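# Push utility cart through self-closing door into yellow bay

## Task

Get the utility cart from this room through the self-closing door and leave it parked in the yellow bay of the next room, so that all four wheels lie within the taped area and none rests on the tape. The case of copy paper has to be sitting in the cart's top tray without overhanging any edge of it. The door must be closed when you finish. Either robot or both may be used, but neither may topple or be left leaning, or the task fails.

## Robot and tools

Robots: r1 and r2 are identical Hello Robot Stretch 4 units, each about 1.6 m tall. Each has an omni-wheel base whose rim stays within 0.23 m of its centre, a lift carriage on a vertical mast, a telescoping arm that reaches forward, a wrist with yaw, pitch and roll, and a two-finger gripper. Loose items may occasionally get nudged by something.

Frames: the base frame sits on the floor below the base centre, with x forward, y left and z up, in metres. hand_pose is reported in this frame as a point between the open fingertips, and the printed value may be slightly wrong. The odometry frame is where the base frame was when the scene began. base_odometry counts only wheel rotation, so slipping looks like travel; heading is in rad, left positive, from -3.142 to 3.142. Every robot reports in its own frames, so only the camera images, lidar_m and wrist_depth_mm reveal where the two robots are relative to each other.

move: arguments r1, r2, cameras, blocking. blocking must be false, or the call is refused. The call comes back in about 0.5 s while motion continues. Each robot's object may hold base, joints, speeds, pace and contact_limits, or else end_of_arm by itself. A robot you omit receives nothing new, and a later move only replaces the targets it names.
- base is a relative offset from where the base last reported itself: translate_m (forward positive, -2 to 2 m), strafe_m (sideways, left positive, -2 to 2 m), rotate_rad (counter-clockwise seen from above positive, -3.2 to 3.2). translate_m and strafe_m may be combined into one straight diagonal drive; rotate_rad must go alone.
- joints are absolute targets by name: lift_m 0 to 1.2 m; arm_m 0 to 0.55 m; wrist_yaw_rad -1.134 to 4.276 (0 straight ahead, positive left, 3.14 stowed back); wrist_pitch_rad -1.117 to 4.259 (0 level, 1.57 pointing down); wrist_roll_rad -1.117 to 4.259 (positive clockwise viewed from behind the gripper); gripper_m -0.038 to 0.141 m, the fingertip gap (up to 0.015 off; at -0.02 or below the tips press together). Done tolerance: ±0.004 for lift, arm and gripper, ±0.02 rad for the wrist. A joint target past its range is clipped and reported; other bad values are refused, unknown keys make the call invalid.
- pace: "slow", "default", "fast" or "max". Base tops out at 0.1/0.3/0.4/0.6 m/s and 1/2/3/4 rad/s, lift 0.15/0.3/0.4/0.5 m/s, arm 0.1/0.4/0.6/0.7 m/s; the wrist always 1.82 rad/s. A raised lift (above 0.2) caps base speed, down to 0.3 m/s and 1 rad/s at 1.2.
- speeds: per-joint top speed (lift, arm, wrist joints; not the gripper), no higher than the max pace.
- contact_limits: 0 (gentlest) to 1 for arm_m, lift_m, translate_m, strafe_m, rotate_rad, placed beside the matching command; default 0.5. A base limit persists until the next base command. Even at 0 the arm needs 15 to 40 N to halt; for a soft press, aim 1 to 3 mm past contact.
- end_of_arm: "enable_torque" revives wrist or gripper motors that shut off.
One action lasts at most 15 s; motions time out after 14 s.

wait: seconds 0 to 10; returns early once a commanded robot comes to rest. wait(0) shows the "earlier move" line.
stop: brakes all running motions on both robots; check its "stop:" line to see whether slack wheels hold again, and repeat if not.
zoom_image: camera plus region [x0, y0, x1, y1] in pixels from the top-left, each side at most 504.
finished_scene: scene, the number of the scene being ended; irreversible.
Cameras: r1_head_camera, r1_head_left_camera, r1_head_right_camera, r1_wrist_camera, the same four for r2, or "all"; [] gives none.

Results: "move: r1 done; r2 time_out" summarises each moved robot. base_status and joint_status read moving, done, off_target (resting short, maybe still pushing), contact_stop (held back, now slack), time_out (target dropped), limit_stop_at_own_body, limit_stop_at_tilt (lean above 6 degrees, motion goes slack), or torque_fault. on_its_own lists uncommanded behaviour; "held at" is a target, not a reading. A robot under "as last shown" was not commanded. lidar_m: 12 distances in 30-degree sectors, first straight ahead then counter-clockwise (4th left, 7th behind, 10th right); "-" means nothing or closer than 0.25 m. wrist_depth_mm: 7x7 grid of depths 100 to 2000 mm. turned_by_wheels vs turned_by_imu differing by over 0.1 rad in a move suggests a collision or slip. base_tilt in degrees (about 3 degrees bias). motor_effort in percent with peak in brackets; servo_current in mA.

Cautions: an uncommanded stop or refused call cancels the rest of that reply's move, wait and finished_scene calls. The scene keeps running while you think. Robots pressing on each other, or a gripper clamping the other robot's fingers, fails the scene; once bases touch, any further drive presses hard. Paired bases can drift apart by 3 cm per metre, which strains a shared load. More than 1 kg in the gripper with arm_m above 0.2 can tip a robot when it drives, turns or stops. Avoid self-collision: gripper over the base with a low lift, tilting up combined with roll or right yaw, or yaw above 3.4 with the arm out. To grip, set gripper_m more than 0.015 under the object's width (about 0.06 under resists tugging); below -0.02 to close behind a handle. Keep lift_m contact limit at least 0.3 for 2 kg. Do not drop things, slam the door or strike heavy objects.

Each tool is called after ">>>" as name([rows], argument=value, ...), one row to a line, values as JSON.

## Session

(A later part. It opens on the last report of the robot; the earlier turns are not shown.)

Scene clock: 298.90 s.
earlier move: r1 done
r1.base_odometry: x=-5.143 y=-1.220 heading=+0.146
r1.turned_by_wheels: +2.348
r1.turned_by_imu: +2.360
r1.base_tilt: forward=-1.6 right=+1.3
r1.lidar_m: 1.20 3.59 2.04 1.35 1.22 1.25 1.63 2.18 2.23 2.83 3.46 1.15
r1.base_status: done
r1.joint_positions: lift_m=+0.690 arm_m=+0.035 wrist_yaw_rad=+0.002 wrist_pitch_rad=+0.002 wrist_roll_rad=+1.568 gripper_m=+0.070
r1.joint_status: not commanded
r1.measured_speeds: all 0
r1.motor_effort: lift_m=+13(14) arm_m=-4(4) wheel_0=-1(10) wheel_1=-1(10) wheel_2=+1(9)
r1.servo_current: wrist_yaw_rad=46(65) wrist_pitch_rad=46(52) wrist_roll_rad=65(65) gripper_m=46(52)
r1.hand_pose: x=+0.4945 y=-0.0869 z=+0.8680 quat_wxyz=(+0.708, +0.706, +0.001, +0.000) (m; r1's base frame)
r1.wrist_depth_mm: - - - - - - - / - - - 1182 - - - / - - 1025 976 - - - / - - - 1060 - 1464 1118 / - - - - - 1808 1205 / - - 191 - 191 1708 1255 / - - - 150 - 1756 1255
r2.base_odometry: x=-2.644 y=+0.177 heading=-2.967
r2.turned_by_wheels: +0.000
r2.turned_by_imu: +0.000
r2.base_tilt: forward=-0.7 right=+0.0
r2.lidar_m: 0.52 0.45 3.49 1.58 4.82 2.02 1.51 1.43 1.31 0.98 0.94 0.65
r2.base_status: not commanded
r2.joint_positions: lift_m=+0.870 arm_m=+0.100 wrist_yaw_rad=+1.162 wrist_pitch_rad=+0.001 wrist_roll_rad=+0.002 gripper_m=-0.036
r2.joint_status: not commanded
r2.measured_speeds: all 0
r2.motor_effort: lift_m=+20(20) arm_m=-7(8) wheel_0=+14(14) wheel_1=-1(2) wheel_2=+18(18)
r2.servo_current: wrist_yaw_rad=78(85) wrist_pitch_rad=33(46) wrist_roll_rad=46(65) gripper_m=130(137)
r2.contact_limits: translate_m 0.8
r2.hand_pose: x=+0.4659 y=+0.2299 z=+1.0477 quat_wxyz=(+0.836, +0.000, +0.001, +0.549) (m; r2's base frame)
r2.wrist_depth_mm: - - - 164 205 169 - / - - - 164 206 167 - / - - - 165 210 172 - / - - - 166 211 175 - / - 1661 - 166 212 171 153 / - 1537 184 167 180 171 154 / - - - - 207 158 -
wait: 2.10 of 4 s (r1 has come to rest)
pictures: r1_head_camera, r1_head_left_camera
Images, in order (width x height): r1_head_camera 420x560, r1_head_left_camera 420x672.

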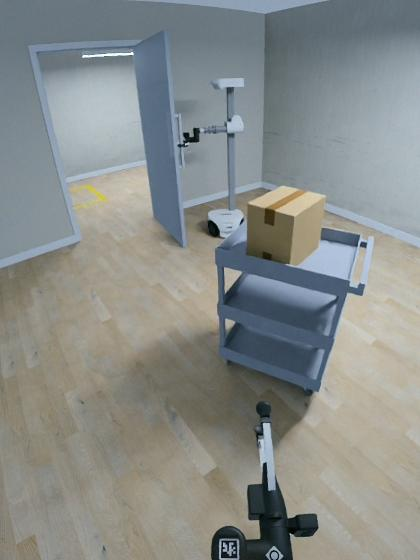

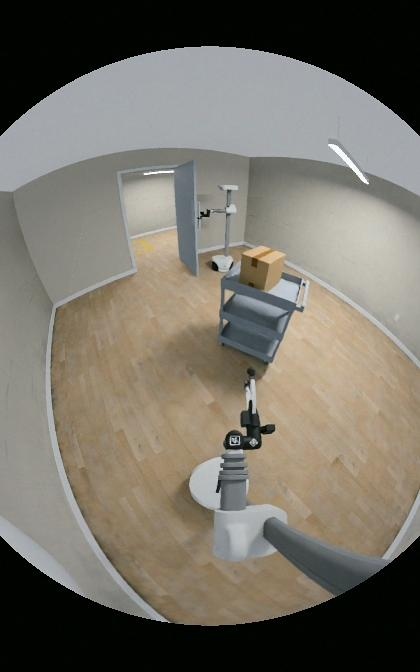

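>>> move(blocking=false, cameras=[], r1={"base":{"translate_m":0.3,"strafe_m":-1.25}})

>>> wait(seconds=7, cameras=[])

>>> move(blocking=false, cameras=[], r1={"base":{"rotate_rad":0.8}})

>>> wait(seconds=2.5, cameras=["r1_head_camera","r1_wrist_camera"])

Scene clock: 314.67 s.
move: r1 moving
r1.base_odometry: x=-5.131 y=-1.251 heading=+0.146
r1.turned_by_wheels: +0.000
r1.turned_by_imu: -0.001
r1.base_tilt: forward=-1.5 right=+1.3
r1.lidar_m: 1.18 3.61 2.09 1.39 1.24 1.27 1.69 2.17 2.22 2.82 3.43 1.13
r1.base_status: translate_m moving; strafe_m moving
r1.joint_positions: lift_m=+0.690 arm_m=+0.035 wrist_yaw_rad=+0.002 wrist_pitch_rad=+0.002 wrist_roll_rad=+1.568 gripper_m=+0.070
r1.joint_status: not commanded
r1.measured_speeds: translate_m=+0.029 strafe_m=-0.124 rotate_rad=+0.006 lift_m=+0.000 arm_m=+0.000 wrist_yaw_rad=+0.000 wrist_pitch_rad=+0.000 wrist_roll_rad=+0.000
r1.motor_effort: lift_m=+13(13) arm_m=-4(4) wheel_0=+9(10) wheel_1=-9(9) wheel_2=-4(4)
r1.servo_current: wrist_yaw_rad=52(65) wrist_pitch_rad=33(46) wrist_roll_rad=46(59) gripper_m=39(46)
r1.hand_pose: x=+0.4945 y=-0.0869 z=+0.8680 quat_wxyz=(+0.708, +0.706, +0.001, +0.000) (m; r1's base frame)
r1.wrist_depth_mm: - - - - - 1708 - / - - - - - - - / - - 1078 960 - - - / - - - 1042 - 1308 1138 / - - - - - 1756 1205 / - - 193 - 190 1661 1281 / - - - 150 - 1808 1255
r2: as last shown
r2.turned_by_imu: +0.001
r2.base_tilt: forward=-0.6 right=+0.0
r2.lidar_m: 0.53 0.44 3.45 1.60 4.83 2.02 1.49 1.45 1.29 0.99 0.94 0.65
r2.motor_effort: lift_m=+20(20) arm_m=-8(8) wheel_0=+14(14) wheel_1=-1(2) wheel_2=+18(18)
r2.servo_current: wrist_yaw_rad=72(85) wrist_pitch_rad=39(52) wrist_roll_rad=33(59) gripper_m=137(137)
r2.contact_limits: translate_m 0.8
r2.wrist_depth_mm: - - - 164 205 170 - / - - - 165 206 167 - / - - - 165 208 174 - / - - - 165 211 174 - / - 1708 - 166 212 171 153 / - 1537 185 167 180 172 154 / - - - - 207 158 -
pictures: none
No camera images: "cameras" was empty.

Scene clock: 319.90 s.
earlier move: r1 done
r1.base_odometry: x=-4.664 y=-2.413 heading=+0.146
r1.turned_by_wheels: +0.000
r1.turned_by_imu: -0.006
r1.base_tilt: forward=-1.6 right=+1.3
r1.lidar_m: 2.90 1.00 1.13 2.63 2.38 2.44 1.81 1.68 1.72 2.18 2.28 2.32
r1.base_status: done
r1.joint_positions: lift_m=+0.690 arm_m=+0.035 wrist_yaw_rad=+0.002 wrist_pitch_rad=+0.002 wrist_roll_rad=+1.568 gripper_m=+0.070
r1.joint_status: not commanded
r1.measured_speeds: all 0
r1.motor_effort: lift_m=+13(14) arm_m=-4(4) wheel_0=+1(12) wheel_1=-2(10) wheel_2=+0(6)
r1.servo_current: wrist_yaw_rad=52(65) wrist_pitch_rad=39(52) wrist_roll_rad=52(65) gripper_m=39(52)
r1.hand_pose: x=+0.4945 y=-0.0869 z=+0.8680 quat_wxyz=(+0.708, +0.706, +0.001, +0.000) (m; r1's base frame)
r1.wrist_depth_mm: - - - - - 1708 1205 / - - - - - 1708 1229 / - - - - - 1708 1255 / - - - - - 1756 1255 / - - - - - 1808 1255 / - - 193 - 189 1661 1255 / - - - 150 - 1808 1281
r2.base_odometry: x=-2.644 y=+0.177 heading=-2.967
r2.turned_by_wheels: +0.000
r2.turned_by_imu: +0.001
r2.base_tilt: forward=-0.7 right=+0.0
r2.lidar_m: 0.52 0.43 3.45 1.59 2.96 2.00 1.52 1.45 1.28 0.99 0.94 0.64
r2.base_status: not commanded
r2.joint_positions: lift_m=+0.870 arm_m=+0.100 wrist_yaw_rad=+1.162 wrist_pitch_rad=+0.001 wrist_roll_rad=+0.002 gripper_m=-0.036
r2.joint_status: not commanded
r2.measured_speeds: all 0
r2.motor_effort: lift_m=+20(20) arm_m=-8(8) wheel_0=+14(14) wheel_1=-1(2) wheel_2=+17(18)
r2.servo_current: wrist_yaw_rad=78(85) wrist_pitch_rad=39(52) wrist_roll_rad=52(59) gripper_m=130(137)
r2.contact_limits: translate_m 0.8
r2.hand_pose: x=+0.4659 y=+0.2299 z=+1.0477 quat_wxyz=(+0.836, +0.000, +0.001, +0.549) (m; r2's base frame)
r2.wrist_depth_mm: - - - 164 205 170 - / - - - 165 207 167 - / - - - 165 209 173 - / - - - 166 211 175 - / - 1661 - 166 212 171 153 / - 1537 184 167 180 171 154 / - - - - 206 158 -
wait: 5.23 of 7 s (r1 has come to rest)
pictures: none
No camera images: "cameras" was empty.

Scene clock: 320.40 s.
move: r1 moving
r1.base_odometry: x=-4.664 y=-2.413 heading=+0.399
r1.turned_by_wheels: +0.253
r1.turned_by_imu: +0.253
r1.base_tilt: forward=-1.6 right=+1.2
r1.lidar_m: 1.14 0.98 3.08 2.44 2.36 2.13 1.68 1.66 1.83 2.33 2.29 2.52
r1.base_status: rotate_rad moving
r1.joint_positions: lift_m=+0.690 arm_m=+0.035 wrist_yaw_rad=+0.002 wrist_pitch_rad=+0.002 wrist_roll_rad=+1.568 gripper_m=+0.070
r1.joint_status: not commanded
r1.measured_speeds: translate_m=+0.001 strafe_m=+0.001 rotate_rad=+0.977 lift_m=+0.000 arm_m=+0.000 wrist_yaw_rad=+0.000 wrist_pitch_rad=+0.000 wrist_roll_rad=+0.000
r1.motor_effort: lift_m=+13(14) arm_m=-4(4) wheel_0=-7(8) wheel_1=-8(8) wheel_2=-6(7)
r1.servo_current: wrist_yaw_rad=52(59) wrist_pitch_rad=39(52) wrist_roll_rad=52(59) gripper_m=39(46)
r1.hand_pose: x=+0.4945 y=-0.0869 z=+0.8680 quat_wxyz=(+0.708, +0.706, +0.001, +0.000) (m; r1's base frame)
r1.wrist_depth_mm: - - - - - 1756 1205 / - - - - - 1756 1205 / - - - - - 1808 1255 / - - - - - 1808 1229 / - - - - - 1808 1281 / - - 192 - 190 1708 1281 / - - - 151 - 1618 1205
r2: as last shown
r2.turned_by_imu: +0.000
r2.base_tilt: forward=-0.6 right=+0.0
r2.lidar_m: 0.53 0.47 3.44 1.60 2.84 2.01 1.51 1.46 1.30 0.97 0.93 0.66
r2.servo_current: wrist_yaw_rad=85(85) wrist_pitch_rad=33(39) wrist_roll_rad=59(59) gripper_m=137(137)
r2.contact_limits: translate_m 0.8
r2.wrist_depth_mm: - - - 165 206 170 - / - - - 165 206 167 - / - - - 165 210 173 - / - - - 165 211 174 - / - 1661 - 166 212 171 153 / - 1537 184 167 180 172 153 / - - - - 207 159 -
pictures: none
No camera images: "cameras" was empty.

Scene clock: 321.47 s.
earlier move: r1 done
r1.base_odometry: x=-4.664 y=-2.413 heading=+0.946
r1.turned_by_wheels: +0.547
r1.turned_by_imu: +0.550
r1.base_tilt: forward=-1.6 right=+1.3
r1.lidar_m: 1.01 3.06 2.43 2.38 2.09 1.70 1.66 1.83 2.31 2.31 2.53 1.12
r1.base_status: done
r1.joint_positions: lift_m=+0.690 arm_m=+0.035 wrist_yaw_rad=+0.002 wrist_pitch_rad=+0.002 wrist_roll_rad=+1.568 gripper_m=+0.070
r1.joint_status: not commanded
r1.measured_speeds: all 0
r1.motor_effort: lift_m=+13(14) arm_m=-4(4) wheel_0=-2(9) wheel_1=+0(9) wheel_2=-1(8)
r1.servo_current: wrist_yaw_rad=59(65) wrist_pitch_rad=39(52) wrist_roll_rad=72(72) gripper_m=33(46)
r1.hand_pose: x=+0.4945 y=-0.0869 z=+0.8680 quat_wxyz=(+0.708, +0.706, +0.001, +0.000) (m; r1's base frame)
r1.wrist_depth_mm: - - - - - 1756 1229 / - - - - - 1430 917 / - - - 1098 - 878 - / - - - 1078 - 831 - / - - - 1308 - 1499 1182 / - - 192 - 190 1661 1255 / - - - 150 - 1808 1255
r2.base_odometry: x=-2.644 y=+0.177 heading=-2.967
r2.turned_by_wheels: +0.000
r2.turned_by_imu: +0.000
r2.base_tilt: forward=-0.7 right=+0.0
r2.lidar_m: 0.53 0.45 3.49 1.58 3.21 2.00 1.51 1.45 1.31 0.97 0.93 0.67
r2.base_status: not commanded
r2.joint_positions: lift_m=+0.870 arm_m=+0.100 wrist_yaw_rad=+1.162 wrist_pitch_rad=+0.001 wrist_roll_rad=+0.002 gripper_m=-0.036
r2.joint_status: not commanded
r2.measured_speeds: all 0
r2.motor_effort: lift_m=+20(20) arm_m=-8(8) wheel_0=+14(14) wheel_1=-1(2) wheel_2=+18(18)
r2.servo_current: wrist_yaw_rad=65(85) wrist_pitch_rad=39(52) wrist_roll_rad=46(65) gripper_m=124(137)
r2.contact_limits: translate_m 0.8
r2.hand_pose: x=+0.4659 y=+0.2299 z=+1.0477 quat_wxyz=(+0.836, +0.000, +0.001, +0.549) (m; r2's base frame)
r2.wrist_depth_mm: - - - 164 205 170 - / - - - 165 206 167 - / - - - 165 209 173 - / - - - 165 211 174 - / - 1661 - 166 213 171 153 / - 1499 183 167 180 172 153 / - - - - 206 158 -
wait: 1.07 of 2.5 s (r1 has come to rest)
pictures: r1_head_camera, r1_wrist_camera
Images, in order (width x height): r1_head_camera 420x560, r1_wrist_camera 616x392.

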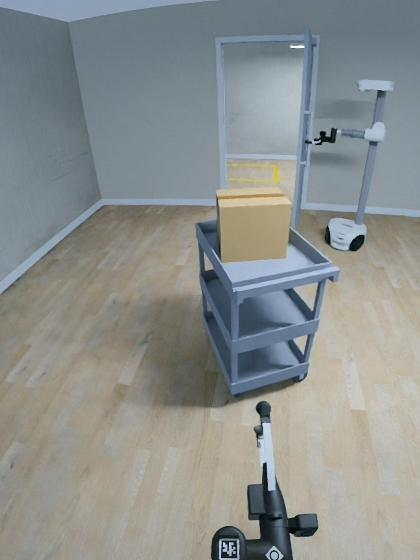

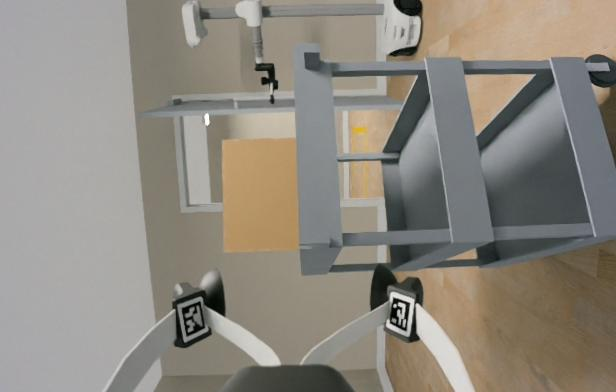

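>>> move(blocking=false, cameras=[], r1={"base":{"strafe_m":-0.47}})

>>> wait(seconds=4, cameras=[])

>>> move(blocking=false, cameras=[], r1={"base":{"rotate_rad":0.25}})

>>> wait(seconds=1.5, cameras=["r1_head_camera","r1_wrist_camera"])

Scene clock: 329.30 s.
move: r1 moving
r1.base_odometry: x=-4.635 y=-2.435 heading=+0.946
r1.turned_by_wheels: +0.000
r1.turned_by_imu: +0.000
r1.base_tilt: forward=-1.6 right=+1.2
r1.lidar_m: 0.99 3.11 2.44 2.43 2.11 1.69 1.67 1.86 2.29 2.27 2.50 1.15
r1.base_status: strafe_m moving
r1.joint_positions: lift_m=+0.690 arm_m=+0.035 wrist_yaw_rad=+0.002 wrist_pitch_rad=+0.002 wrist_roll_rad=+1.568 gripper_m=+0.070
r1.joint_status: not commanded
r1.measured_speeds: translate_m=+0.000 strafe_m=-0.141 rotate_rad=-0.001 lift_m=+0.000 arm_m=+0.000 wrist_yaw_rad=+0.000 wrist_pitch_rad=+0.000 wrist_roll_rad=+0.000
r1.motor_effort: lift_m=+14(14) arm_m=-4(4) wheel_0=+11(11) wheel_1=-9(11) wheel_2=+0(2)
r1.servo_current: wrist_yaw_rad=65(65) wrist_pitch_rad=46(46) wrist_roll_rad=39(52) gripper_m=46(46)
r1.hand_pose: x=+0.4945 y=-0.0869 z=+0.8680 quat_wxyz=(+0.708, +0.706, +0.001, +0.000) (m; r1's base frame)
r1.wrist_depth_mm: - - - - - 1708 1229 / - - - - - 1537 946 / - - - - - 878 - / - - - 1078 - 842 - / - - - 1078 - 946 - / - - 193 - 190 1661 1255 / - - - 150 - 1808 1281
r2: as last shown
r2.turned_by_imu: +0.001
r2.lidar_m: 0.52 0.44 3.44 1.59 3.15 2.04 1.53 1.44 1.31 0.99 0.94 0.66
r2.servo_current: wrist_yaw_rad=78(78) wrist_pitch_rad=46(46) wrist_roll_rad=52(59) gripper_m=130(137)
r2.contact_limits: translate_m 0.8
r2.wrist_depth_mm: - - - 164 206 170 - / - - - 165 207 167 - / - - - 165 209 173 - / - - - 166 211 174 - / - 1661 - 166 212 171 153 / - 1537 184 166 180 171 154 / - - - - 207 158 -
pictures: none
No camera images: "cameras" was empty.

Scene clock: 331.70 s.
earlier move: r1 done
r1.base_odometry: x=-4.283 y=-2.688 heading=+0.946
r1.turned_by_wheels: +0.000
r1.turned_by_imu: -0.003
r1.base_tilt: forward=-1.6 right=+1.3
r1.lidar_m: 1.06 1.08 2.84 2.85 2.21 1.76 1.72 1.90 1.87 1.82 1.98 2.90
r1.base_status: done
r1.joint_positions: lift_m=+0.690 arm_m=+0.035 wrist_yaw_rad=+0.002 wrist_pitch_rad=+0.002 wrist_roll_rad=+1.568 gripper_m=+0.070
r1.joint_status: not commanded
r1.measured_speeds: all 0
r1.motor_effort: lift_m=+13(14) arm_m=-4(4) wheel_0=+0(12) wheel_1=-1(11) wheel_2=+0(2)
r1.servo_current: wrist_yaw_rad=46(65) wrist_pitch_rad=39(52) wrist_roll_rad=39(72) gripper_m=39(46)
r1.hand_pose: x=+0.4945 y=-0.0869 z=+0.8680 quat_wxyz=(+0.708, +0.706, +0.001, +0.000) (m; r1's base frame)
r1.wrist_depth_mm: - - - - - 1756 1205 / - - - - - 1756 1229 / - - - - - 1756 1229 / - - - - - 1756 1255 / - - - - - 1618 1138 / - - 191 1060 190 917 - / - - 1078 142 - - -
r2.base_odometry: x=-2.644 y=+0.177 heading=-2.967
r2.turned_by_wheels: +0.000
r2.turned_by_imu: +0.000
r2.base_tilt: forward=-0.7 right=+0.0
r2.lidar_m: 0.52 0.44 3.47 1.58 2.71 2.03 1.52 1.46 1.30 0.98 0.95 0.65
r2.base_status: not commanded
r2.joint_positions: lift_m=+0.870 arm_m=+0.100 wrist_yaw_rad=+1.162 wrist_pitch_rad=+0.001 wrist_roll_rad=+0.002 gripper_m=-0.036
r2.joint_status: not commanded
r2.measured_speeds: all 0
r2.motor_effort: lift_m=+20(20) arm_m=-8(8) wheel_0=+14(14) wheel_1=-1(2) wheel_2=+18(18)
r2.servo_current: wrist_yaw_rad=85(91) wrist_pitch_rad=46(46) wrist_roll_rad=52(59) gripper_m=130(137)
r2.contact_limits: translate_m 0.8
r2.hand_pose: x=+0.4659 y=+0.2299 z=+1.0477 quat_wxyz=(+0.836, +0.000, +0.001, +0.549) (m; r2's base frame)
r2.wrist_depth_mm: - - - 164 205 170 - / - - - 164 206 167 - / - - - 165 210 173 - / - - - 165 211 175 - / - 1661 - 166 212 171 153 / - 1537 184 167 180 171 153 / - - - - 206 158 -
wait: 2.40 of 4 s (r1 has come to rest)
pictures: none
No camera images: "cameras" was empty.

Scene clock: 332.20 s.
move: r1 moving
r1.base_odometry: x=-4.283 y=-2.688 heading=+1.154
r1.turned_by_wheels: +0.208
r1.turned_by_imu: +0.209
r1.base_tilt: forward=-1.6 right=+1.3
r1.lidar_m: 1.08 3.19 2.83 2.86 1.93 1.73 1.75 2.04 1.84 1.86 2.27 2.91
r1.base_status: rotate_rad moving
r1.joint_positions: lift_m=+0.690 arm_m=+0.035 wrist_yaw_rad=+0.002 wrist_pitch_rad=+0.002 wrist_roll_rad=+1.568 gripper_m=+0.070
r1.joint_status: not commanded
r1.measured_speeds: translate_m=-0.001 strafe_m=+0.000 rotate_rad=+0.440 lift_m=+0.000 arm_m=+0.000 wrist_yaw_rad=+0.000 wrist_pitch_rad=+0.000 wrist_roll_rad=+0.000
r1.motor_effort: lift_m=+13(14) arm_m=-4(4) wheel_0=-3(8) wheel_1=-2(8) wheel_2=-2(7)
r1.servo_current: wrist_yaw_rad=52(59) wrist_pitch_rad=33(46) wrist_roll_rad=52(59) gripper_m=39(46)
r1.hand_pose: x=+0.4945 y=-0.0869 z=+0.8680 quat_wxyz=(+0.708, +0.706, +0.001, +0.000) (m; r1's base frame)
r1.wrist_depth_mm: - - - - - 1756 1229 / - - - - - 1756 1229 / - - - - - 1756 1160 / - - - - - 904 917 / - - - 1098 - 891 - / - - 193 1160 190 904 - / - - - 142 - 1808 1281
r2: as last shown
r2.lidar_m: 0.51 0.47 3.48 1.58 2.71 2.03 1.51 1.45 1.28 0.97 0.95 0.64
r2.servo_current: wrist_yaw_rad=72(85) wrist_pitch_rad=46(46) wrist_roll_rad=52(59) gripper_m=137(137)
r2.contact_limits: translate_m 0.8
r2.wrist_depth_mm: - - - 164 205 170 - / - - - 165 207 167 - / - - - 165 210 173 - / - - - 166 211 175 - / - 1661 - 166 213 171 153 / - 1499 184 167 180 172 154 / - - - - 207 158 -
pictures: none
No camera images: "cameras" was empty.

Scene clock: 332.70 s.
earlier move: r1 done
r1.base_odometry: x=-4.283 y=-2.688 heading=+1.195
r1.turned_by_wheels: +0.041
r1.turned_by_imu: +0.042
r1.base_tilt: forward=-1.6 right=+1.3
r1.lidar_m: 1.07 3.12 2.84 2.90 1.91 1.73 1.75 2.01 1.84 1.87 2.35 2.89
r1.base_status: done
r1.joint_positions: lift_m=+0.690 arm_m=+0.035 wrist_yaw_rad=+0.002 wrist_pitch_rad=+0.002 wrist_roll_rad=+1.568 gripper_m=+0.070
r1.joint_status: not commanded
r1.measured_speeds: all 0
r1.motor_effort: lift_m=+13(14) arm_m=-4(4) wheel_0=-3(8) wheel_1=-2(8) wheel_2=+0(7)
r1.servo_current: wrist_yaw_rad=39(59) wrist_pitch_rad=39(46) wrist_roll_rad=52(59) gripper_m=46(46)
r1.hand_pose: x=+0.4945 y=-0.0869 z=+0.8680 quat_wxyz=(+0.708, +0.706, +0.001, +0.000) (m; r1's base frame)
r1.wrist_depth_mm: - - - - - 1708 1205 / - - - - - 1756 1229 / - - - - - 917 904 / - - - 1118 - 891 917 / - - - 1118 - 891 - / - - 193 1138 190 1499 1281 / - - - 150 - 1756 1255
r2.base_odometry: x=-2.644 y=+0.177 heading=-2.967
r2.turned_by_wheels: +0.000
r2.turned_by_imu: +0.000
r2.base_tilt: forward=-0.6 right=+0.0
r2.lidar_m: 0.54 0.45 3.46 1.57 2.79 1.99 1.50 1.46 1.28 0.99 0.94 0.67
r2.base_status: not commanded
r2.joint_positions: lift_m=+0.870 arm_m=+0.100 wrist_yaw_rad=+1.162 wrist_pitch_rad=+0.001 wrist_roll_rad=+0.002 gripper_m=-0.036
r2.joint_status: not commanded
r2.measured_speeds: all 0
r2.motor_effort: lift_m=+20(20) arm_m=-8(8) wheel_0=+13(14) wheel_1=-1(2) wheel_2=+18(18)
r2.servo_current: wrist_yaw_rad=72(85) wrist_pitch_rad=46(46) wrist_roll_rad=39(59) gripper_m=130(137)
r2.contact_limits: translate_m 0.8
r2.hand_pose: x=+0.4659 y=+0.2299 z=+1.0477 quat_wxyz=(+0.836, +0.000, +0.001, +0.549) (m; r2's base frame)
r2.wrist_depth_mm: - - - 165 206 170 - / - - - 165 206 167 - / - - - 165 208 173 - / - - - 166 211 175 - / - 1661 - 166 212 171 153 / - 1537 184 166 180 172 153 / - - - - 206 158 -
wait: 0.50 of 1.5 s (r1 has come to rest)
pictures: r1_head_camera, r1_wrist_camera
Images, in order (width x height): r1_head_camera 420x560, r1_wrist_camera 616x392.

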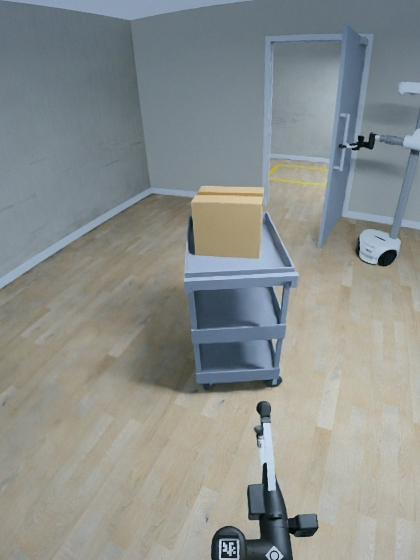

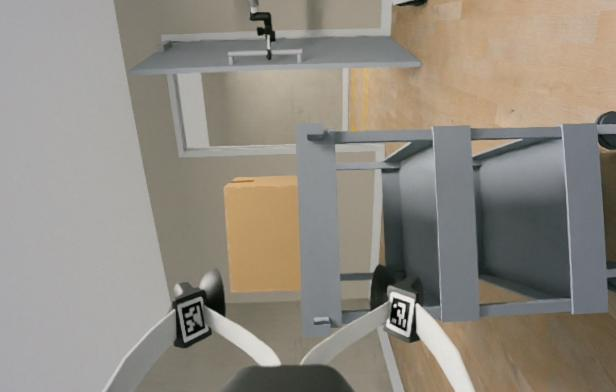

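>>> move(blocking=false, cameras=[], r1={"base":{"rotate_rad":0.05}})

>>> wait(seconds=1, cameras=[])

>>> move(blocking=false, cameras=[], r1={"base":{"translate_m":0.5,"strafe_m":-0.16}})

>>> wait(seconds=4, cameras=["r1_head_camera","r1_wrist_camera"])

Scene clock: 346.93 s.
move: r1 moving
r1.base_odometry: x=-4.283 y=-2.688 heading=+1.245
r1.turned_by_wheels: +0.049
r1.turned_by_imu: +0.049
r1.base_tilt: forward=-1.6 right=+1.3
r1.lidar_m: 1.07 3.06 2.85 2.71 1.84 1.73 1.80 1.97 1.85 1.87 2.45 1.13
r1.base_status: rotate_rad moving
r1.joint_positions: lift_m=+0.690 arm_m=+0.035 wrist_yaw_rad=+0.002 wrist_pitch_rad=+0.002 wrist_roll_rad=+1.568 gripper_m=+0.070
r1.joint_status: not commanded
r1.measured_speeds: all 0
r1.motor_effort: lift_m=+13(14) arm_m=-4(4) wheel_0=-4(7) wheel_1=-2(6) wheel_2=-2(5)
r1.servo_current: wrist_yaw_rad=52(59) wrist_pitch_rad=39(46) wrist_roll_rad=46(65) gripper_m=39(46)
r1.hand_pose: x=+0.4945 y=-0.0869 z=+0.8680 quat_wxyz=(+0.708, +0.706, +0.001, +0.000) (m; r1's base frame)
r1.wrist_depth_mm: - - - - - 1708 1205 / - - - - - 1708 1205 / - - - - - 891 904 / - - - 1098 - 878 - / - - - 1118 - 891 - / - - 192 - 190 1576 1281 / - - - 150 - 1808 1281
r2: as last shown
r2.base_tilt: forward=-0.7 right=+0.0
r2.lidar_m: 0.52 0.46 3.48 1.58 2.71 1.99 1.51 1.46 1.29 0.96 0.94 0.63
r2.motor_effort: lift_m=+20(20) arm_m=-7(8) wheel_0=+14(14) wheel_1=-2(2) wheel_2=+17(18)
r2.servo_current: wrist_yaw_rad=59(85) wrist_pitch_rad=39(46) wrist_roll_rad=46(52) gripper_m=130(137)
r2.contact_limits: translate_m 0.8
r2.wrist_depth_mm: - - - 164 206 170 - / - - - 165 206 167 - / - - - 165 209 173 - / - - - 166 211 175 - / - 1661 - 166 213 171 153 / - 1576 185 167 180 172 154 / - - - - 207 158 -
pictures: none
No camera images: "cameras" was empty.

Scene clock: 347.03 s.
earlier move: r1 done
r1.base_odometry: x=-4.283 y=-2.688 heading=+1.245
r1.turned_by_wheels: +0.000
r1.turned_by_imu: +0.000
r1.base_tilt: forward=-1.6 right=+1.2
r1.lidar_m: 1.07 3.08 2.84 2.73 1.86 1.74 1.78 1.98 1.84 1.90 2.45 1.13
r1.base_status: done
r1.joint_positions: lift_m=+0.690 arm_m=+0.035 wrist_yaw_rad=+0.002 wrist_pitch_rad=+0.002 wrist_roll_rad=+1.568 gripper_m=+0.070
r1.joint_status: not commanded
r1.measured_speeds: all 0
r1.motor_effort: lift_m=+13(14) arm_m=-4(4) wheel_0=-4(7) wheel_1=-1(6) wheel_2=-2(5)
r1.servo_current: wrist_yaw_rad=46(59) wrist_pitch_rad=46(46) wrist_roll_rad=46(65) gripper_m=46(46)
r1.hand_pose: x=+0.4945 y=-0.0869 z=+0.8680 quat_wxyz=(+0.708, +0.706, +0.001, +0.000) (m; r1's base frame)
r1.wrist_depth_mm: - - - - - 1708 1205 / - - - - - 1756 1229 / - - - - - 878 904 / - - - 1098 - 878 891 / - - - 1138 - 891 - / - - 192 - 190 1576 1281 / - - - 150 - 1808 1255
r2.base_odometry: x=-2.644 y=+0.177 heading=-2.967
r2.turned_by_wheels: +0.000
r2.turned_by_imu: +0.000
r2.base_tilt: forward=-0.6 right=+0.1
r2.lidar_m: 0.52 0.45 3.48 1.58 2.68 2.01 1.50 1.43 1.29 0.98 0.95 0.66
r2.base_status: not commanded
r2.joint_positions: lift_m=+0.870 arm_m=+0.100 wrist_yaw_rad=+1.162 wrist_pitch_rad=+0.001 wrist_roll_rad=+0.002 gripper_m=-0.036
r2.joint_status: not commanded
r2.measured_speeds: all 0
r2.motor_effort: lift_m=+20(20) arm_m=-8(8) wheel_0=+14(14) wheel_1=-2(2) wheel_2=+17(18)
r2.servo_current: wrist_yaw_rad=59(85) wrist_pitch_rad=39(46) wrist_roll_rad=33(52) gripper_m=130(137)
r2.contact_limits: translate_m 0.8
r2.hand_pose: x=+0.4659 y=+0.2299 z=+1.0477 quat_wxyz=(+0.836, +0.000, +0.001, +0.549) (m; r2's base frame)
r2.wrist_depth_mm: - - - 164 205 170 - / - - - 164 207 167 - / - - - 165 208 173 - / - - - 165 211 174 - / - 1661 - 166 212 171 153 / - 1537 184 167 180 171 153 / - - - - 207 159 -
wait: 0.10 of 1 s (r1 has come to rest)
pictures: none
No camera images: "cameras" was empty.

Scene clock: 347.53 s.
move: r1 moving
r1.base_odometry: x=-4.263 y=-2.662 heading=+1.245
r1.turned_by_wheels: +0.000
r1.turned_by_imu: +0.000
r1.base_tilt: forward=-1.6 right=+1.3
r1.lidar_m: 1.04 3.07 2.85 2.76 1.88 1.75 1.81 1.99 1.83 1.89 2.41 1.11
r1.base_status: translate_m moving; strafe_m moving
r1.joint_positions: lift_m=+0.690 arm_m=+0.035 wrist_yaw_rad=+0.002 wrist_pitch_rad=+0.002 wrist_roll_rad=+1.568 gripper_m=+0.070
r1.joint_status: not commanded
r1.measured_speeds: translate_m=+0.122 strafe_m=-0.039 rotate_rad=-0.002 lift_m=+0.000 arm_m=+0.000 wrist_yaw_rad=+0.000 wrist_pitch_rad=+0.000 wrist_roll_rad=+0.000
r1.motor_effort: lift_m=+14(14) arm_m=-4(4) wheel_0=+8(10) wheel_1=+2(5) wheel_2=-7(9)
r1.servo_current: wrist_yaw_rad=52(65) wrist_pitch_rad=52(52) wrist_roll_rad=46(59) gripper_m=39(46)
r1.hand_pose: x=+0.4945 y=-0.0869 z=+0.8680 quat_wxyz=(+0.708, +0.706, +0.001, +0.000) (m; r1's base frame)
r1.wrist_depth_mm: - - - - - 1756 1229 / - - - - - 1756 1205 / - - - - - 878 - / - - - 1060 - 1336 - / - - - 1118 - 866 - / - - 191 - 190 1576 1255 / - - - 150 - 1808 1255
r2: as last shown
r2.base_tilt: forward=-0.7 right=+0.0
r2.lidar_m: 0.52 0.45 3.46 1.57 2.64 2.02 1.51 1.46 1.31 0.96 0.95 0.66
r2.motor_effort: lift_m=+20(20) arm_m=-8(8) wheel_0=+14(14) wheel_1=-1(2) wheel_2=+18(18)
r2.servo_current: wrist_yaw_rad=52(78) wrist_pitch_rad=46(46) wrist_roll_rad=39(59) gripper_m=124(137)
r2.contact_limits: translate_m 0.8
r2.wrist_depth_mm: - - - 165 205 170 - / - - - 165 206 167 - / - - - 165 209 173 - / - - - 166 211 175 - / - 1661 - 166 211 170 153 / - 1537 184 167 180 171 154 / - - - - 208 158 -
pictures: none
No camera images: "cameras" was empty.

Scene clock: 350.23 s.
earlier move: r1 done
r1.base_odometry: x=-3.971 y=-2.266 heading=+1.245
r1.turned_by_wheels: +0.000
r1.turned_by_imu: -0.001
r1.base_tilt: forward=-1.6 right=+1.3
r1.lidar_m: 0.57 0.61 2.78 2.85 2.39 2.26 2.31 2.06 1.90 1.96 2.53 0.61
r1.base_status: done
r1.joint_positions: lift_m=+0.690 arm_m=+0.035 wrist_yaw_rad=+0.002 wrist_pitch_rad=+0.002 wrist_roll_rad=+1.568 gripper_m=+0.070
r1.joint_status: not commanded
r1.measured_speeds: all 0
r1.motor_effort: lift_m=+14(14) arm_m=-4(4) wheel_0=+2(11) wheel_1=+2(6) wheel_2=+1(9)
r1.servo_current: wrist_yaw_rad=39(65) wrist_pitch_rad=46(52) wrist_roll_rad=59(65) gripper_m=39(52)
r1.hand_pose: x=+0.4945 y=-0.0869 z=+0.8680 quat_wxyz=(+0.708, +0.706, +0.001, +0.000) (m; r1's base frame)
r1.wrist_depth_mm: - - - - - 1756 1205 / - - - - - 1756 1229 / - - - - - 1537 1098 / - - - 723 399 404 - / - - 591 591 394 - - / - - 193 597 190 - - / - - 621 142 - - -
r2.base_odometry: x=-2.644 y=+0.177 heading=-2.967
r2.turned_by_wheels: +0.000
r2.turned_by_imu: +0.000
r2.base_tilt: forward=-0.6 right=+0.0
r2.lidar_m: 0.53 0.43 3.47 1.60 2.33 2.01 1.51 1.45 1.28 0.98 0.93 0.65
r2.base_status: not commanded
r2.joint_positions: lift_m=+0.870 arm_m=+0.100 wrist_yaw_rad=+1.162 wrist_pitch_rad=+0.001 wrist_roll_rad=+0.002 gripper_m=-0.036
r2.joint_status: not commanded
r2.measured_speeds: all 0
r2.motor_effort: lift_m=+20(21) arm_m=-8(8) wheel_0=+14(14) wheel_1=-1(2) wheel_2=+18(18)
r2.servo_current: wrist_yaw_rad=78(85) wrist_pitch_rad=39(46) wrist_roll_rad=52(59) gripper_m=124(137)
r2.contact_limits: translate_m 0.8
r2.hand_pose: x=+0.4659 y=+0.2299 z=+1.0477 quat_wxyz=(+0.836, +0.000, +0.001, +0.549) (m; r2's base frame)
r2.wrist_depth_mm: - - - 164 205 170 - / - - - 164 206 167 - / - - - 165 209 173 - / - - - 166 211 174 - / - 1618 - 166 213 171 153 / - 1499 184 167 180 172 154 / - - - - 207 158 -
wait: 2.70 of 4 s (r1 has come to rest)
pictures: r1_head_camera, r1_wrist_camera
Images, in order (width x height): r1_head_camera 420x560, r1_wrist_camera 616x392.

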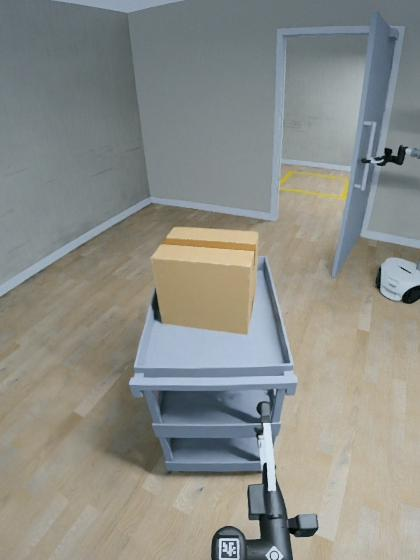

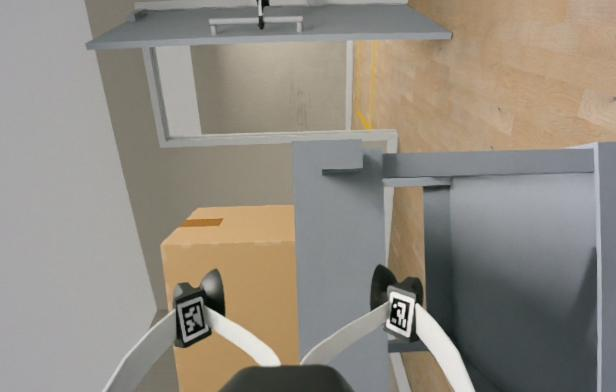

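>>> move(blocking=false, cameras=[], r1={"base":{"strafe_m":0.1,"translate_m":0.1}})

>>> wait(seconds=2, cameras=["r1_head_camera","r1_wrist_camera"])

>>> zoom_image(camera="r1_head_camera", region=[110, 340, 330, 560])

Scene clock: 367.00 s.
move: r1 moving
r1.base_odometry: x=-3.986 y=-2.237 heading=+1.245
r1.turned_by_wheels: +0.000
r1.turned_by_imu: +0.000
r1.base_tilt: forward=-1.6 right=+1.3
r1.lidar_m: 0.54 0.58 2.76 2.84 2.43 2.26 2.32 2.09 1.95 2.00 2.60 0.59
r1.base_status: translate_m moving; strafe_m moving
r1.joint_positions: lift_m=+0.690 arm_m=+0.035 wrist_yaw_rad=+0.002 wrist_pitch_rad=+0.002 wrist_roll_rad=+1.568 gripper_m=+0.070
r1.joint_status: not commanded
r1.measured_speeds: translate_m=+0.089 strafe_m=+0.089 rotate_rad=-0.005 lift_m=+0.000 arm_m=+0.000 wrist_yaw_rad=+0.000 wrist_pitch_rad=+0.000 wrist_roll_rad=+0.000
r1.motor_effort: lift_m=+14(14) arm_m=-4(4) wheel_0=-4(6) wheel_1=+9(10) wheel_2=-8(8)
r1.servo_current: wrist_yaw_rad=52(59) wrist_pitch_rad=39(52) wrist_roll_rad=46(59) gripper_m=39(46)
r1.hand_pose: x=+0.4945 y=-0.0869 z=+0.8680 quat_wxyz=(+0.708, +0.706, +0.001, +0.000) (m; r1's base frame)
r1.wrist_depth_mm: - - - - - 1708 1229 / - - - - - 1708 1229 / - - - - 384 1537 1118 / - - - - - - - / - - 580 574 375 - - / - - 192 580 190 - - / - - 603 142 - - -
r2: as last shown
r2.turned_by_imu: +0.001
r2.lidar_m: 0.51 0.44 3.47 1.59 2.33 2.03 1.52 1.45 1.32 0.99 0.94 0.65
r2.motor_effort: lift_m=+20(20) arm_m=-8(8) wheel_0=+14(14) wheel_1=-1(2) wheel_2=+18(18)
r2.servo_current: wrist_yaw_rad=72(85) wrist_pitch_rad=33(46) wrist_roll_rad=52(59) gripper_m=137(137)
r2.contact_limits: translate_m 0.8
r2.wrist_depth_mm: - - - 164 205 170 - / - - - 165 206 167 - / - - - 166 209 173 - / - - - 165 211 175 - / - 1661 - 166 212 171 153 / - 1499 183 167 180 171 154 / - - - - 207 158 -
pictures: none
No camera images: "cameras" was empty.

Scene clock: 368.27 s.
earlier move: r1 done
r1.base_odometry: x=-4.034 y=-2.139 heading=+1.245
r1.turned_by_wheels: +0.000
r1.turned_by_imu: +0.001
r1.base_tilt: forward=-1.6 right=+1.3
r1.lidar_m: 0.47 0.52 2.65 2.72 2.43 2.29 2.35 2.19 2.03 2.09 2.71 0.51
r1.base_status: done
r1.joint_positions: lift_m=+0.690 arm_m=+0.035 wrist_yaw_rad=+0.002 wrist_pitch_rad=+0.002 wrist_roll_rad=+1.568 gripper_m=+0.070
r1.joint_status: not commanded
r1.measured_speeds: all 0
r1.motor_effort: lift_m=+14(14) arm_m=-4(4) wheel_0=-4(7) wheel_1=+1(10) wheel_2=-2(8)
r1.servo_current: wrist_yaw_rad=39(72) wrist_pitch_rad=46(52) wrist_roll_rad=46(65) gripper_m=46(46)
r1.hand_pose: x=+0.4945 y=-0.0869 z=+0.8680 quat_wxyz=(+0.708, +0.706, +0.001, +0.000) (m; r1's base frame)
r1.wrist_depth_mm: - - - - 297 298 300 / - - - - 293 1756 - / - - - 549 291 - - / - - 488 488 293 - - / - - 508 508 290 - - / - - 192 232 190 - - / - - 539 142 291 1863 -
r2.base_odometry: x=-2.644 y=+0.177 heading=-2.967
r2.turned_by_wheels: +0.000
r2.turned_by_imu: +0.000
r2.base_tilt: forward=-0.7 right=+0.0
r2.lidar_m: 0.54 0.44 3.47 1.57 2.42 2.04 1.50 1.43 1.29 0.98 0.94 0.64
r2.base_status: not commanded
r2.joint_positions: lift_m=+0.870 arm_m=+0.100 wrist_yaw_rad=+1.162 wrist_pitch_rad=+0.001 wrist_roll_rad=+0.002 gripper_m=-0.036
r2.joint_status: not commanded
r2.measured_speeds: all 0
r2.motor_effort: lift_m=+20(20) arm_m=-8(8) wheel_0=+14(14) wheel_1=-2(2) wheel_2=+18(18)
r2.servo_current: wrist_yaw_rad=72(85) wrist_pitch_rad=39(46) wrist_roll_rad=39(59) gripper_m=130(137)
r2.contact_limits: translate_m 0.8
r2.hand_pose: x=+0.4659 y=+0.2299 z=+1.0477 quat_wxyz=(+0.836, +0.000, +0.001, +0.549) (m; r2's base frame)
r2.wrist_depth_mm: - - - 165 206 169 - / - - - 165 206 167 - / - - - 165 209 173 - / - - - 166 211 175 - / 1808 1618 - 166 211 171 153 / - 1537 184 167 180 172 153 / - - - - 207 158 -
wait: 1.27 of 2 s (r1 has come to rest)
pictures: r1_head_camera, r1_wrist_camera
Images, in order (width x height): r1_head_camera 420x560, r1_wrist_camera 616x392.

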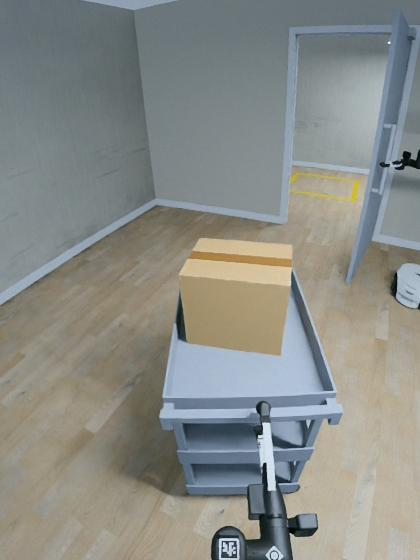

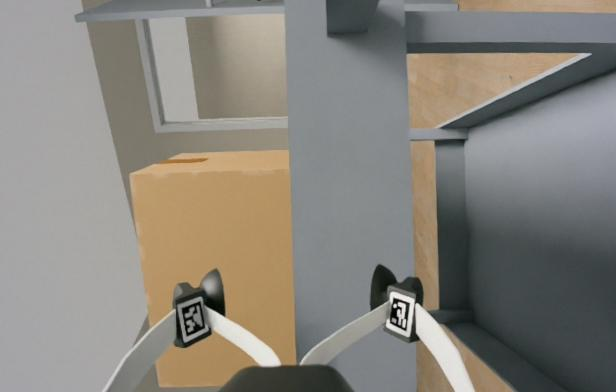

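Scaled by 2.291 from the camera's 420x560 image, which has a finer 600x800 frame.

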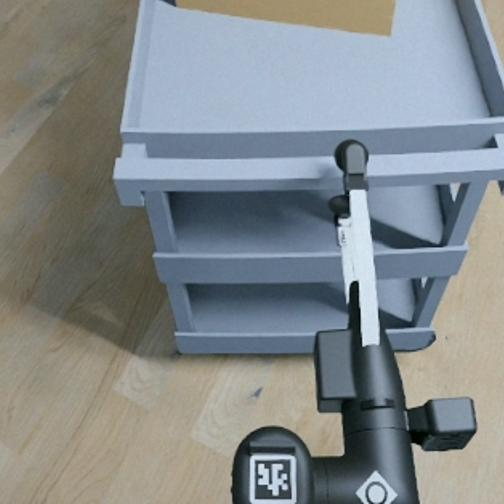

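>>> move(blocking=false, cameras=[], r1={"base":{"strafe_m":0.03},"joints":{"gripper_m":0.13,"lift_m":0.653}})

>>> wait(seconds=2, cameras=["r1_wrist_camera"])

Scene clock: 378.33 s.
move: r1 moving
r1.base_odometry: x=-4.060 y=-2.131 heading=+1.245
r1.turned_by_wheels: +0.000
r1.turned_by_imu: +0.000
r1.base_tilt: forward=-1.6 right=+1.3
r1.lidar_m: 0.49 0.52 2.63 2.68 2.43 2.29 2.34 2.21 2.07 2.10 2.72 0.52
r1.base_status: strafe_m moving
r1.joint_positions: lift_m=+0.659 arm_m=+0.035 wrist_yaw_rad=+0.002 wrist_pitch_rad=+0.002 wrist_roll_rad=+1.568 gripper_m=+0.088
r1.joint_status: lift_m moving; gripper_m moving
r1.measured_speeds: translate_m=+0.000 strafe_m=+0.042 rotate_rad=-0.002 lift_m=-0.065 arm_m=+0.000 wrist_yaw_rad=+0.000 wrist_pitch_rad=+0.000 wrist_roll_rad=+0.000
r1.motor_effort: lift_m=+12(14) arm_m=-4(4) wheel_0=-2(11) wheel_1=+2(10) wheel_2=+0(2)
r1.servo_current: wrist_yaw_rad=33(65) wrist_pitch_rad=39(52) wrist_roll_rad=39(65) gripper_m=72(78)
r1.hand_pose: x=+0.4945 y=-0.0869 z=+0.8371 quat_wxyz=(+0.708, +0.706, +0.001, +0.000) (m; r1's base frame)
r1.wrist_depth_mm: - - - 293 310 1576 407 / - - - 289 - 1756 - / - - 676 291 - - - / - 492 496 - - - - / - 508 512 - 291 - - / - 535 211 - 193 - - / - - 549 139 - 150 -
r2: as last shown
r2.lidar_m: 0.53 0.46 3.48 1.60 2.44 2.01 1.52 1.46 1.32 0.99 0.94 0.64
r2.motor_effort: lift_m=+20(20) arm_m=-8(8) wheel_0=+14(14) wheel_1=-1(2) wheel_2=+17(18)
r2.servo_current: wrist_yaw_rad=72(78) wrist_pitch_rad=39(46) wrist_roll_rad=39(59) gripper_m=137(137)
r2.contact_limits: translate_m 0.8
r2.wrist_depth_mm: - - - 164 205 170 - / - - - 165 206 167 - / - - - 165 210 174 - / - - - 166 211 175 - / 1708 1661 - 166 212 170 153 / - 1537 184 167 180 171 153 / - - - - 208 158 -
pictures: none
No camera images: "cameras" was empty.

Scene clock: 379.40 s.
earlier move: r1 done
r1.base_odometry: x=-4.062 y=-2.130 heading=+1.245
r1.turned_by_wheels: +0.000
r1.turned_by_imu: +0.000
r1.base_tilt: forward=-1.6 right=+1.3
r1.lidar_m: 0.49 0.51 2.62 2.65 2.42 2.29 2.35 2.22 2.07 2.10 2.75 0.51
r1.base_status: done
r1.joint_positions: lift_m=+0.653 arm_m=+0.035 wrist_yaw_rad=+0.002 wrist_pitch_rad=+0.002 wrist_roll_rad=+1.568 gripper_m=+0.130
r1.joint_status: all done
r1.measured_speeds: all 0
r1.motor_effort: lift_m=+12(14) arm_m=-4(4) wheel_0=-2(11) wheel_1=+0(10) wheel_2=+0(2)
r1.servo_current: wrist_yaw_rad=26(72) wrist_pitch_rad=46(52) wrist_roll_rad=46(65) gripper_m=46(98)
r1.hand_pose: x=+0.4945 y=-0.0869 z=+0.8311 quat_wxyz=(+0.708, +0.706, +0.001, +0.000) (m; r1's base frame)
r1.wrist_depth_mm: - - - 290 - 1618 - / - - - - - 1808 - / - - 634 - - - - / - 496 496 - - - - / - 512 512 - - - - / - 211 230 231 211 195 - / - - 549 141 - - -
r2.base_odometry: x=-2.644 y=+0.177 heading=-2.967
r2.turned_by_wheels: +0.000
r2.turned_by_imu: +0.000
r2.base_tilt: forward=-0.7 right=+0.0
r2.lidar_m: 0.52 0.46 3.47 1.57 2.42 2.04 1.51 1.42 1.28 0.98 0.93 0.64
r2.base_status: not commanded
r2.joint_positions: lift_m=+0.870 arm_m=+0.100 wrist_yaw_rad=+1.162 wrist_pitch_rad=+0.001 wrist_roll_rad=+0.002 gripper_m=-0.036
r2.joint_status: not commanded
r2.measured_speeds: all 0
r2.motor_effort: lift_m=+20(20) arm_m=-7(8) wheel_0=+14(14) wheel_1=-1(2) wheel_2=+17(18)
r2.servo_current: wrist_yaw_rad=72(85) wrist_pitch_rad=39(46) wrist_roll_rad=52(65) gripper_m=124(137)
r2.contact_limits: translate_m 0.8
r2.hand_pose: x=+0.4659 y=+0.2299 z=+1.0477 quat_wxyz=(+0.836, +0.000, +0.001, +0.549) (m; r2's base frame)
r2.wrist_depth_mm: - - - 164 205 170 - / - - - 165 206 167 - / - - - 165 209 173 - / - - - 166 211 174 - / 1808 1661 - 166 213 171 153 / - 1537 184 166 180 171 153 / - - - - 207 158 -
wait: 1.07 of 2 s (r1 has come to rest)
pictures: r1_wrist_camera
Images, in order (width x height): r1_wrist_camera 616x392.

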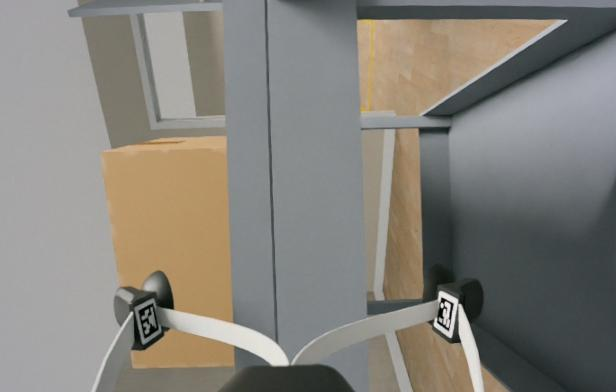

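>>> move(blocking=false, cameras=[], r1={"joints":{"gripper_m":0.07,"lift_m":0.69}})

>>> wait(seconds=1.2, cameras=[])

>>> move(blocking=false, cameras=[], r1={"base":{"translate_m":0.115},"contact_limits":{"translate_m":0.3}})

>>> wait(seconds=1.5, cameras=["r1_head_camera","r1_wrist_camera"])

Scene clock: 388.17 s.
move: r1 moving
r1.base_odometry: x=-4.062 y=-2.130 heading=+1.245
r1.turned_by_wheels: +0.000
r1.turned_by_imu: +0.000
r1.base_tilt: forward=-1.6 right=+1.3
r1.lidar_m: 0.48 0.56 2.62 2.68 2.43 2.30 2.33 2.20 2.08 2.13 2.75 0.53
r1.base_status: not commanded
r1.joint_positions: lift_m=+0.684 arm_m=+0.035 wrist_yaw_rad=+0.002 wrist_pitch_rad=+0.002 wrist_roll_rad=+1.568 gripper_m=+0.117
r1.joint_status: lift_m moving; gripper_m moving
r1.measured_speeds: translate_m=+0.000 strafe_m=+0.000 rotate_rad=+0.000 lift_m=+0.065 arm_m=+0.000 wrist_yaw_rad=+0.000 wrist_pitch_rad=+0.000 wrist_roll_rad=+0.000
r1.motor_effort: lift_m=+24(26) arm_m=-4(4) wheel_0=-2(2) wheel_1=+0(1) wheel_2=+0(0)
r1.servo_current: wrist_yaw_rad=39(72) wrist_pitch_rad=46(46) wrist_roll_rad=39(52) gripper_m=85(85)
r1.hand_pose: x=+0.4945 y=-0.0869 z=+0.8612 quat_wxyz=(+0.708, +0.706, +0.001, +0.000) (m; r1's base frame)
r1.wrist_depth_mm: - - - - 298 1576 469 / - - - - 293 1808 - / - - 627 231 293 - - / - 500 496 231 293 - - / - - 517 231 293 - - / - 521 525 231 192 181 - / - - 544 144 293 - -
r2: as last shown
r2.turned_by_imu: +0.001
r2.lidar_m: 0.52 0.44 3.49 1.59 2.43 2.02 1.52 1.44 1.29 0.99 0.94 0.65
r2.motor_effort: lift_m=+20(20) arm_m=-7(8) wheel_0=+14(14) wheel_1=-2(2) wheel_2=+18(18)
r2.servo_current: wrist_yaw_rad=72(85) wrist_pitch_rad=39(46) wrist_roll_rad=39(52) gripper_m=130(130)
r2.contact_limits: translate_m 0.8
r2.wrist_depth_mm: - - - 165 206 170 - / - - - 165 206 167 - / - - - 165 209 174 - / - - - 166 211 175 - / 1863 1618 - 166 213 170 153 / - 1537 183 166 180 171 153 / - - - - 207 158 -
pictures: none
No camera images: "cameras" was empty.

Scene clock: 389.23 s.
earlier move: r1 done
r1.base_odometry: x=-4.062 y=-2.130 heading=+1.245
r1.turned_by_wheels: +0.000
r1.turned_by_imu: +0.000
r1.base_tilt: forward=-1.6 right=+1.3
r1.lidar_m: 0.48 0.56 2.64 2.69 2.44 2.27 2.33 2.23 2.07 2.12 2.73 0.51
r1.base_status: not commanded
r1.joint_positions: lift_m=+0.690 arm_m=+0.035 wrist_yaw_rad=+0.002 wrist_pitch_rad=+0.002 wrist_roll_rad=+1.568 gripper_m=+0.070
r1.joint_status: all done
r1.measured_speeds: all 0
r1.motor_effort: lift_m=+24(26) arm_m=-4(4) wheel_0=-2(2) wheel_1=+0(1) wheel_2=+0(0)
r1.servo_current: wrist_yaw_rad=46(72) wrist_pitch_rad=39(52) wrist_roll_rad=33(59) gripper_m=46(98)
r1.hand_pose: x=+0.4945 y=-0.0869 z=+0.8671 quat_wxyz=(+0.708, +0.706, +0.001, +0.000) (m; r1's base frame)
r1.wrist_depth_mm: - - - - 297 1708 1205 / - - - - 293 1808 - / - - 615 492 291 - - / - - 496 231 293 - - / - - 512 517 293 - - / - - 192 231 186 - - / - - 554 138 291 1808 -
r2.base_odometry: x=-2.644 y=+0.177 heading=-2.967
r2.turned_by_wheels: +0.000
r2.turned_by_imu: +0.000
r2.base_tilt: forward=-0.6 right=+0.0
r2.lidar_m: 0.53 0.46 3.47 1.58 2.44 1.99 1.51 1.45 1.32 0.98 0.94 0.66
r2.base_status: not commanded
r2.joint_positions: lift_m=+0.870 arm_m=+0.100 wrist_yaw_rad=+1.162 wrist_pitch_rad=+0.001 wrist_roll_rad=+0.002 gripper_m=-0.036
r2.joint_status: not commanded
r2.measured_speeds: all 0
r2.motor_effort: lift_m=+20(20) arm_m=-8(8) wheel_0=+14(14) wheel_1=-2(2) wheel_2=+18(18)
r2.servo_current: wrist_yaw_rad=78(85) wrist_pitch_rad=39(46) wrist_roll_rad=59(59) gripper_m=130(137)
r2.contact_limits: translate_m 0.8
r2.hand_pose: x=+0.4659 y=+0.2299 z=+1.0477 quat_wxyz=(+0.836, +0.000, +0.001, +0.549) (m; r2's base frame)
r2.wrist_depth_mm: - - - 165 205 169 - / - - - 164 208 167 - / - - - 165 209 173 - / - - - 166 211 174 - / 1756 1661 - 166 212 171 153 / - 1537 184 167 180 172 154 / - - - - 206 158 -
wait: 1.07 of 1.2 s (r1 has come to rest)
pictures: none
No camera images: "cameras" was empty.

Scene clock: 389.73 s.
move: r1 moving
r1.base_odometry: x=-4.052 y=-2.100 heading=+1.245
r1.turned_by_wheels: +0.000
r1.turned_by_imu: +0.000
r1.base_tilt: forward=-1.6 right=+1.3
r1.lidar_m: 0.45 0.48 2.63 2.68 2.47 2.30 2.35 2.23 2.08 2.12 2.74 0.49
r1.base_status: translate_m moving
r1.joint_positions: lift_m=+0.690 arm_m=+0.035 wrist_yaw_rad=+0.002 wrist_pitch_rad=+0.002 wrist_roll_rad=+1.568 gripper_m=+0.070
r1.joint_status: not commanded
r1.measured_speeds: translate_m=+0.123 strafe_m=+0.000 rotate_rad=+0.001 lift_m=+0.000 arm_m=+0.000 wrist_yaw_rad=+0.000 wrist_pitch_rad=+0.000 wrist_roll_rad=+0.000
r1.motor_effort: lift_m=+24(24) arm_m=-4(4) wheel_0=+6(8) wheel_1=+4(7) wheel_2=-8(9)
r1.servo_current: wrist_yaw_rad=39(72) wrist_pitch_rad=46(46) wrist_roll_rad=46(72) gripper_m=46(52)
r1.contact_limits: translate_m 0.3
r1.hand_pose: x=+0.4945 y=-0.0869 z=+0.8671 quat_wxyz=(+0.708, +0.706, +0.001, +0.000) (m; r1's base frame)
r1.wrist_depth_mm: - - - - 264 1661 1229 / - - - - 265 1921 - / - - 574 462 265 - - / - 473 469 462 265 - - / - - 484 477 266 - - / - - 192 205 186 - - / - - 517 142 265 1808 -
r2: as last shown
r2.lidar_m: 0.53 0.45 3.46 1.59 2.39 2.03 1.52 1.45 1.31 0.99 0.96 0.65
r2.motor_effort: lift_m=+20(20) arm_m=-7(8) wheel_0=+14(14) wheel_1=-1(2) wheel_2=+18(18)
r2.servo_current: wrist_yaw_rad=72(78) wrist_pitch_rad=39(46) wrist_roll_rad=46(59) gripper_m=124(137)
r2.contact_limits: translate_m 0.8
r2.wrist_depth_mm: - - - 165 205 169 - / - - - 165 207 167 - / - - - 165 209 173 - / - - - 165 211 174 - / 1808 1661 - 166 212 171 153 / - 1537 184 167 180 171 153 / - - - - 207 158 -
pictures: none
No camera images: "cameras" was empty.

Scene clock: 390.87 s.
earlier move: r1 done
r1.base_odometry: x=-4.026 y=-2.021 heading=+1.245
r1.turned_by_wheels: +0.000
r1.turned_by_imu: +0.000
r1.base_tilt: forward=-1.6 right=+1.3
r1.lidar_m: 0.41 2.78 2.55 2.62 2.54 2.38 2.44 2.27 2.12 2.18 2.45 0.48
r1.base_status: done
r1.joint_positions: lift_m=+0.690 arm_m=+0.035 wrist_yaw_rad=-0.002 wrist_pitch_rad=+0.005 wrist_roll_rad=+1.569 gripper_m=+0.070
r1.joint_status: not commanded
r1.measured_speeds: all 0
r1.motor_effort: lift_m=+24(24) arm_m=+4(5) wheel_0=+3(9) wheel_1=+3(7) wheel_2=+0(10)
r1.servo_current: wrist_yaw_rad=52(72) wrist_pitch_rad=46(52) wrist_roll_rad=39(72) gripper_m=52(52)
r1.contact_limits: translate_m 0.3
r1.hand_pose: x=+0.4940 y=-0.0881 z=+0.8663 quat_wxyz=(+0.708, +0.707, +0.001, -0.003) (m; r1's base frame)
r1.wrist_depth_mm: - - - 255 255 1756 1255 / - - - 254 252 1756 - / - - 452 250 251 - - / - 455 459 455 248 - - / - 469 466 466 247 - - / - - 193 185 190 - - / - - 488 142 242 1863 -
r2.base_odometry: x=-2.644 y=+0.177 heading=-2.967
r2.turned_by_wheels: +0.000
r2.turned_by_imu: +0.000
r2.base_tilt: forward=-0.7 right=+0.0
r2.lidar_m: 0.53 0.45 3.48 1.54 2.41 2.03 1.49 1.45 1.29 0.99 0.94 0.66
r2.base_status: not commanded
r2.joint_positions: lift_m=+0.870 arm_m=+0.100 wrist_yaw_rad=+1.162 wrist_pitch_rad=+0.001 wrist_roll_rad=+0.002 gripper_m=-0.036
r2.joint_status: not commanded
r2.measured_speeds: all 0
r2.motor_effort: lift_m=+20(20) arm_m=-8(8) wheel_0=+14(14) wheel_1=-1(2) wheel_2=+18(18)
r2.servo_current: wrist_yaw_rad=72(85) wrist_pitch_rad=39(46) wrist_roll_rad=33(59) gripper_m=130(137)
r2.contact_limits: translate_m 0.8
r2.hand_pose: x=+0.4659 y=+0.2299 z=+1.0477 quat_wxyz=(+0.836, +0.000, +0.001, +0.549) (m; r2's base frame)
r2.wrist_depth_mm: - - - 164 205 169 - / - - - 165 206 167 - / - - - 165 209 173 - / - 1708 - 166 211 175 - / 1808 1576 - 166 211 170 153 / - 1863 183 167 180 172 153 / 1921 - - - 208 158 -
wait: 1.13 of 1.5 s (r1 has come to rest)
pictures: r1_head_camera, r1_wrist_camera
Images, in order (width x height): r1_head_camera 420x560, r1_wrist_camera 616x392.

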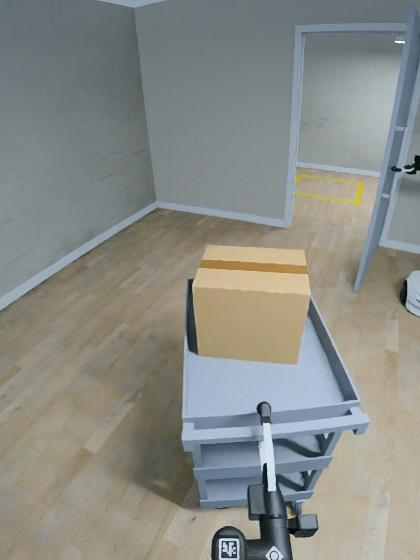

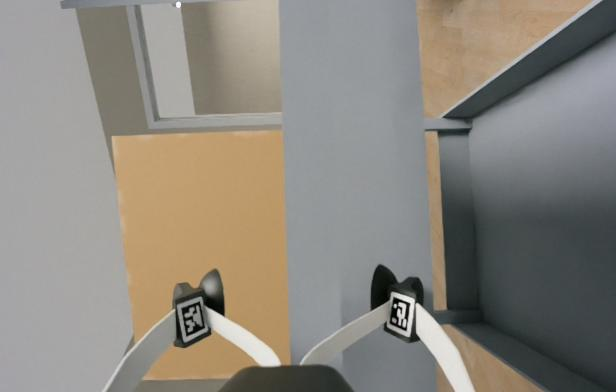

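>>> zoom_image(camera="r1_head_camera", region=[170, 370, 390, 530])

>>> zoom_image(camera="r1_wrist_camera", region=[160, 0, 560, 392])

Scaled by 2.291 from the camera's 420x560 image, which has a finer 600x800 frame.

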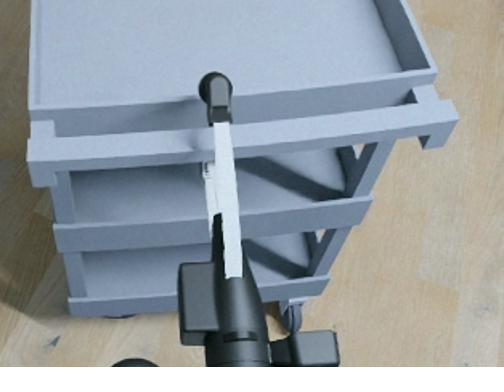

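Scaled by 1.260.

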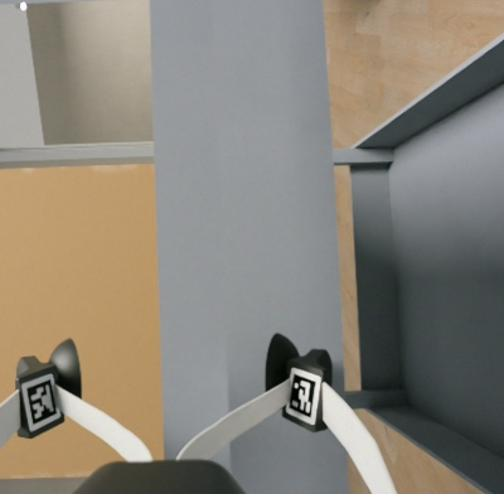

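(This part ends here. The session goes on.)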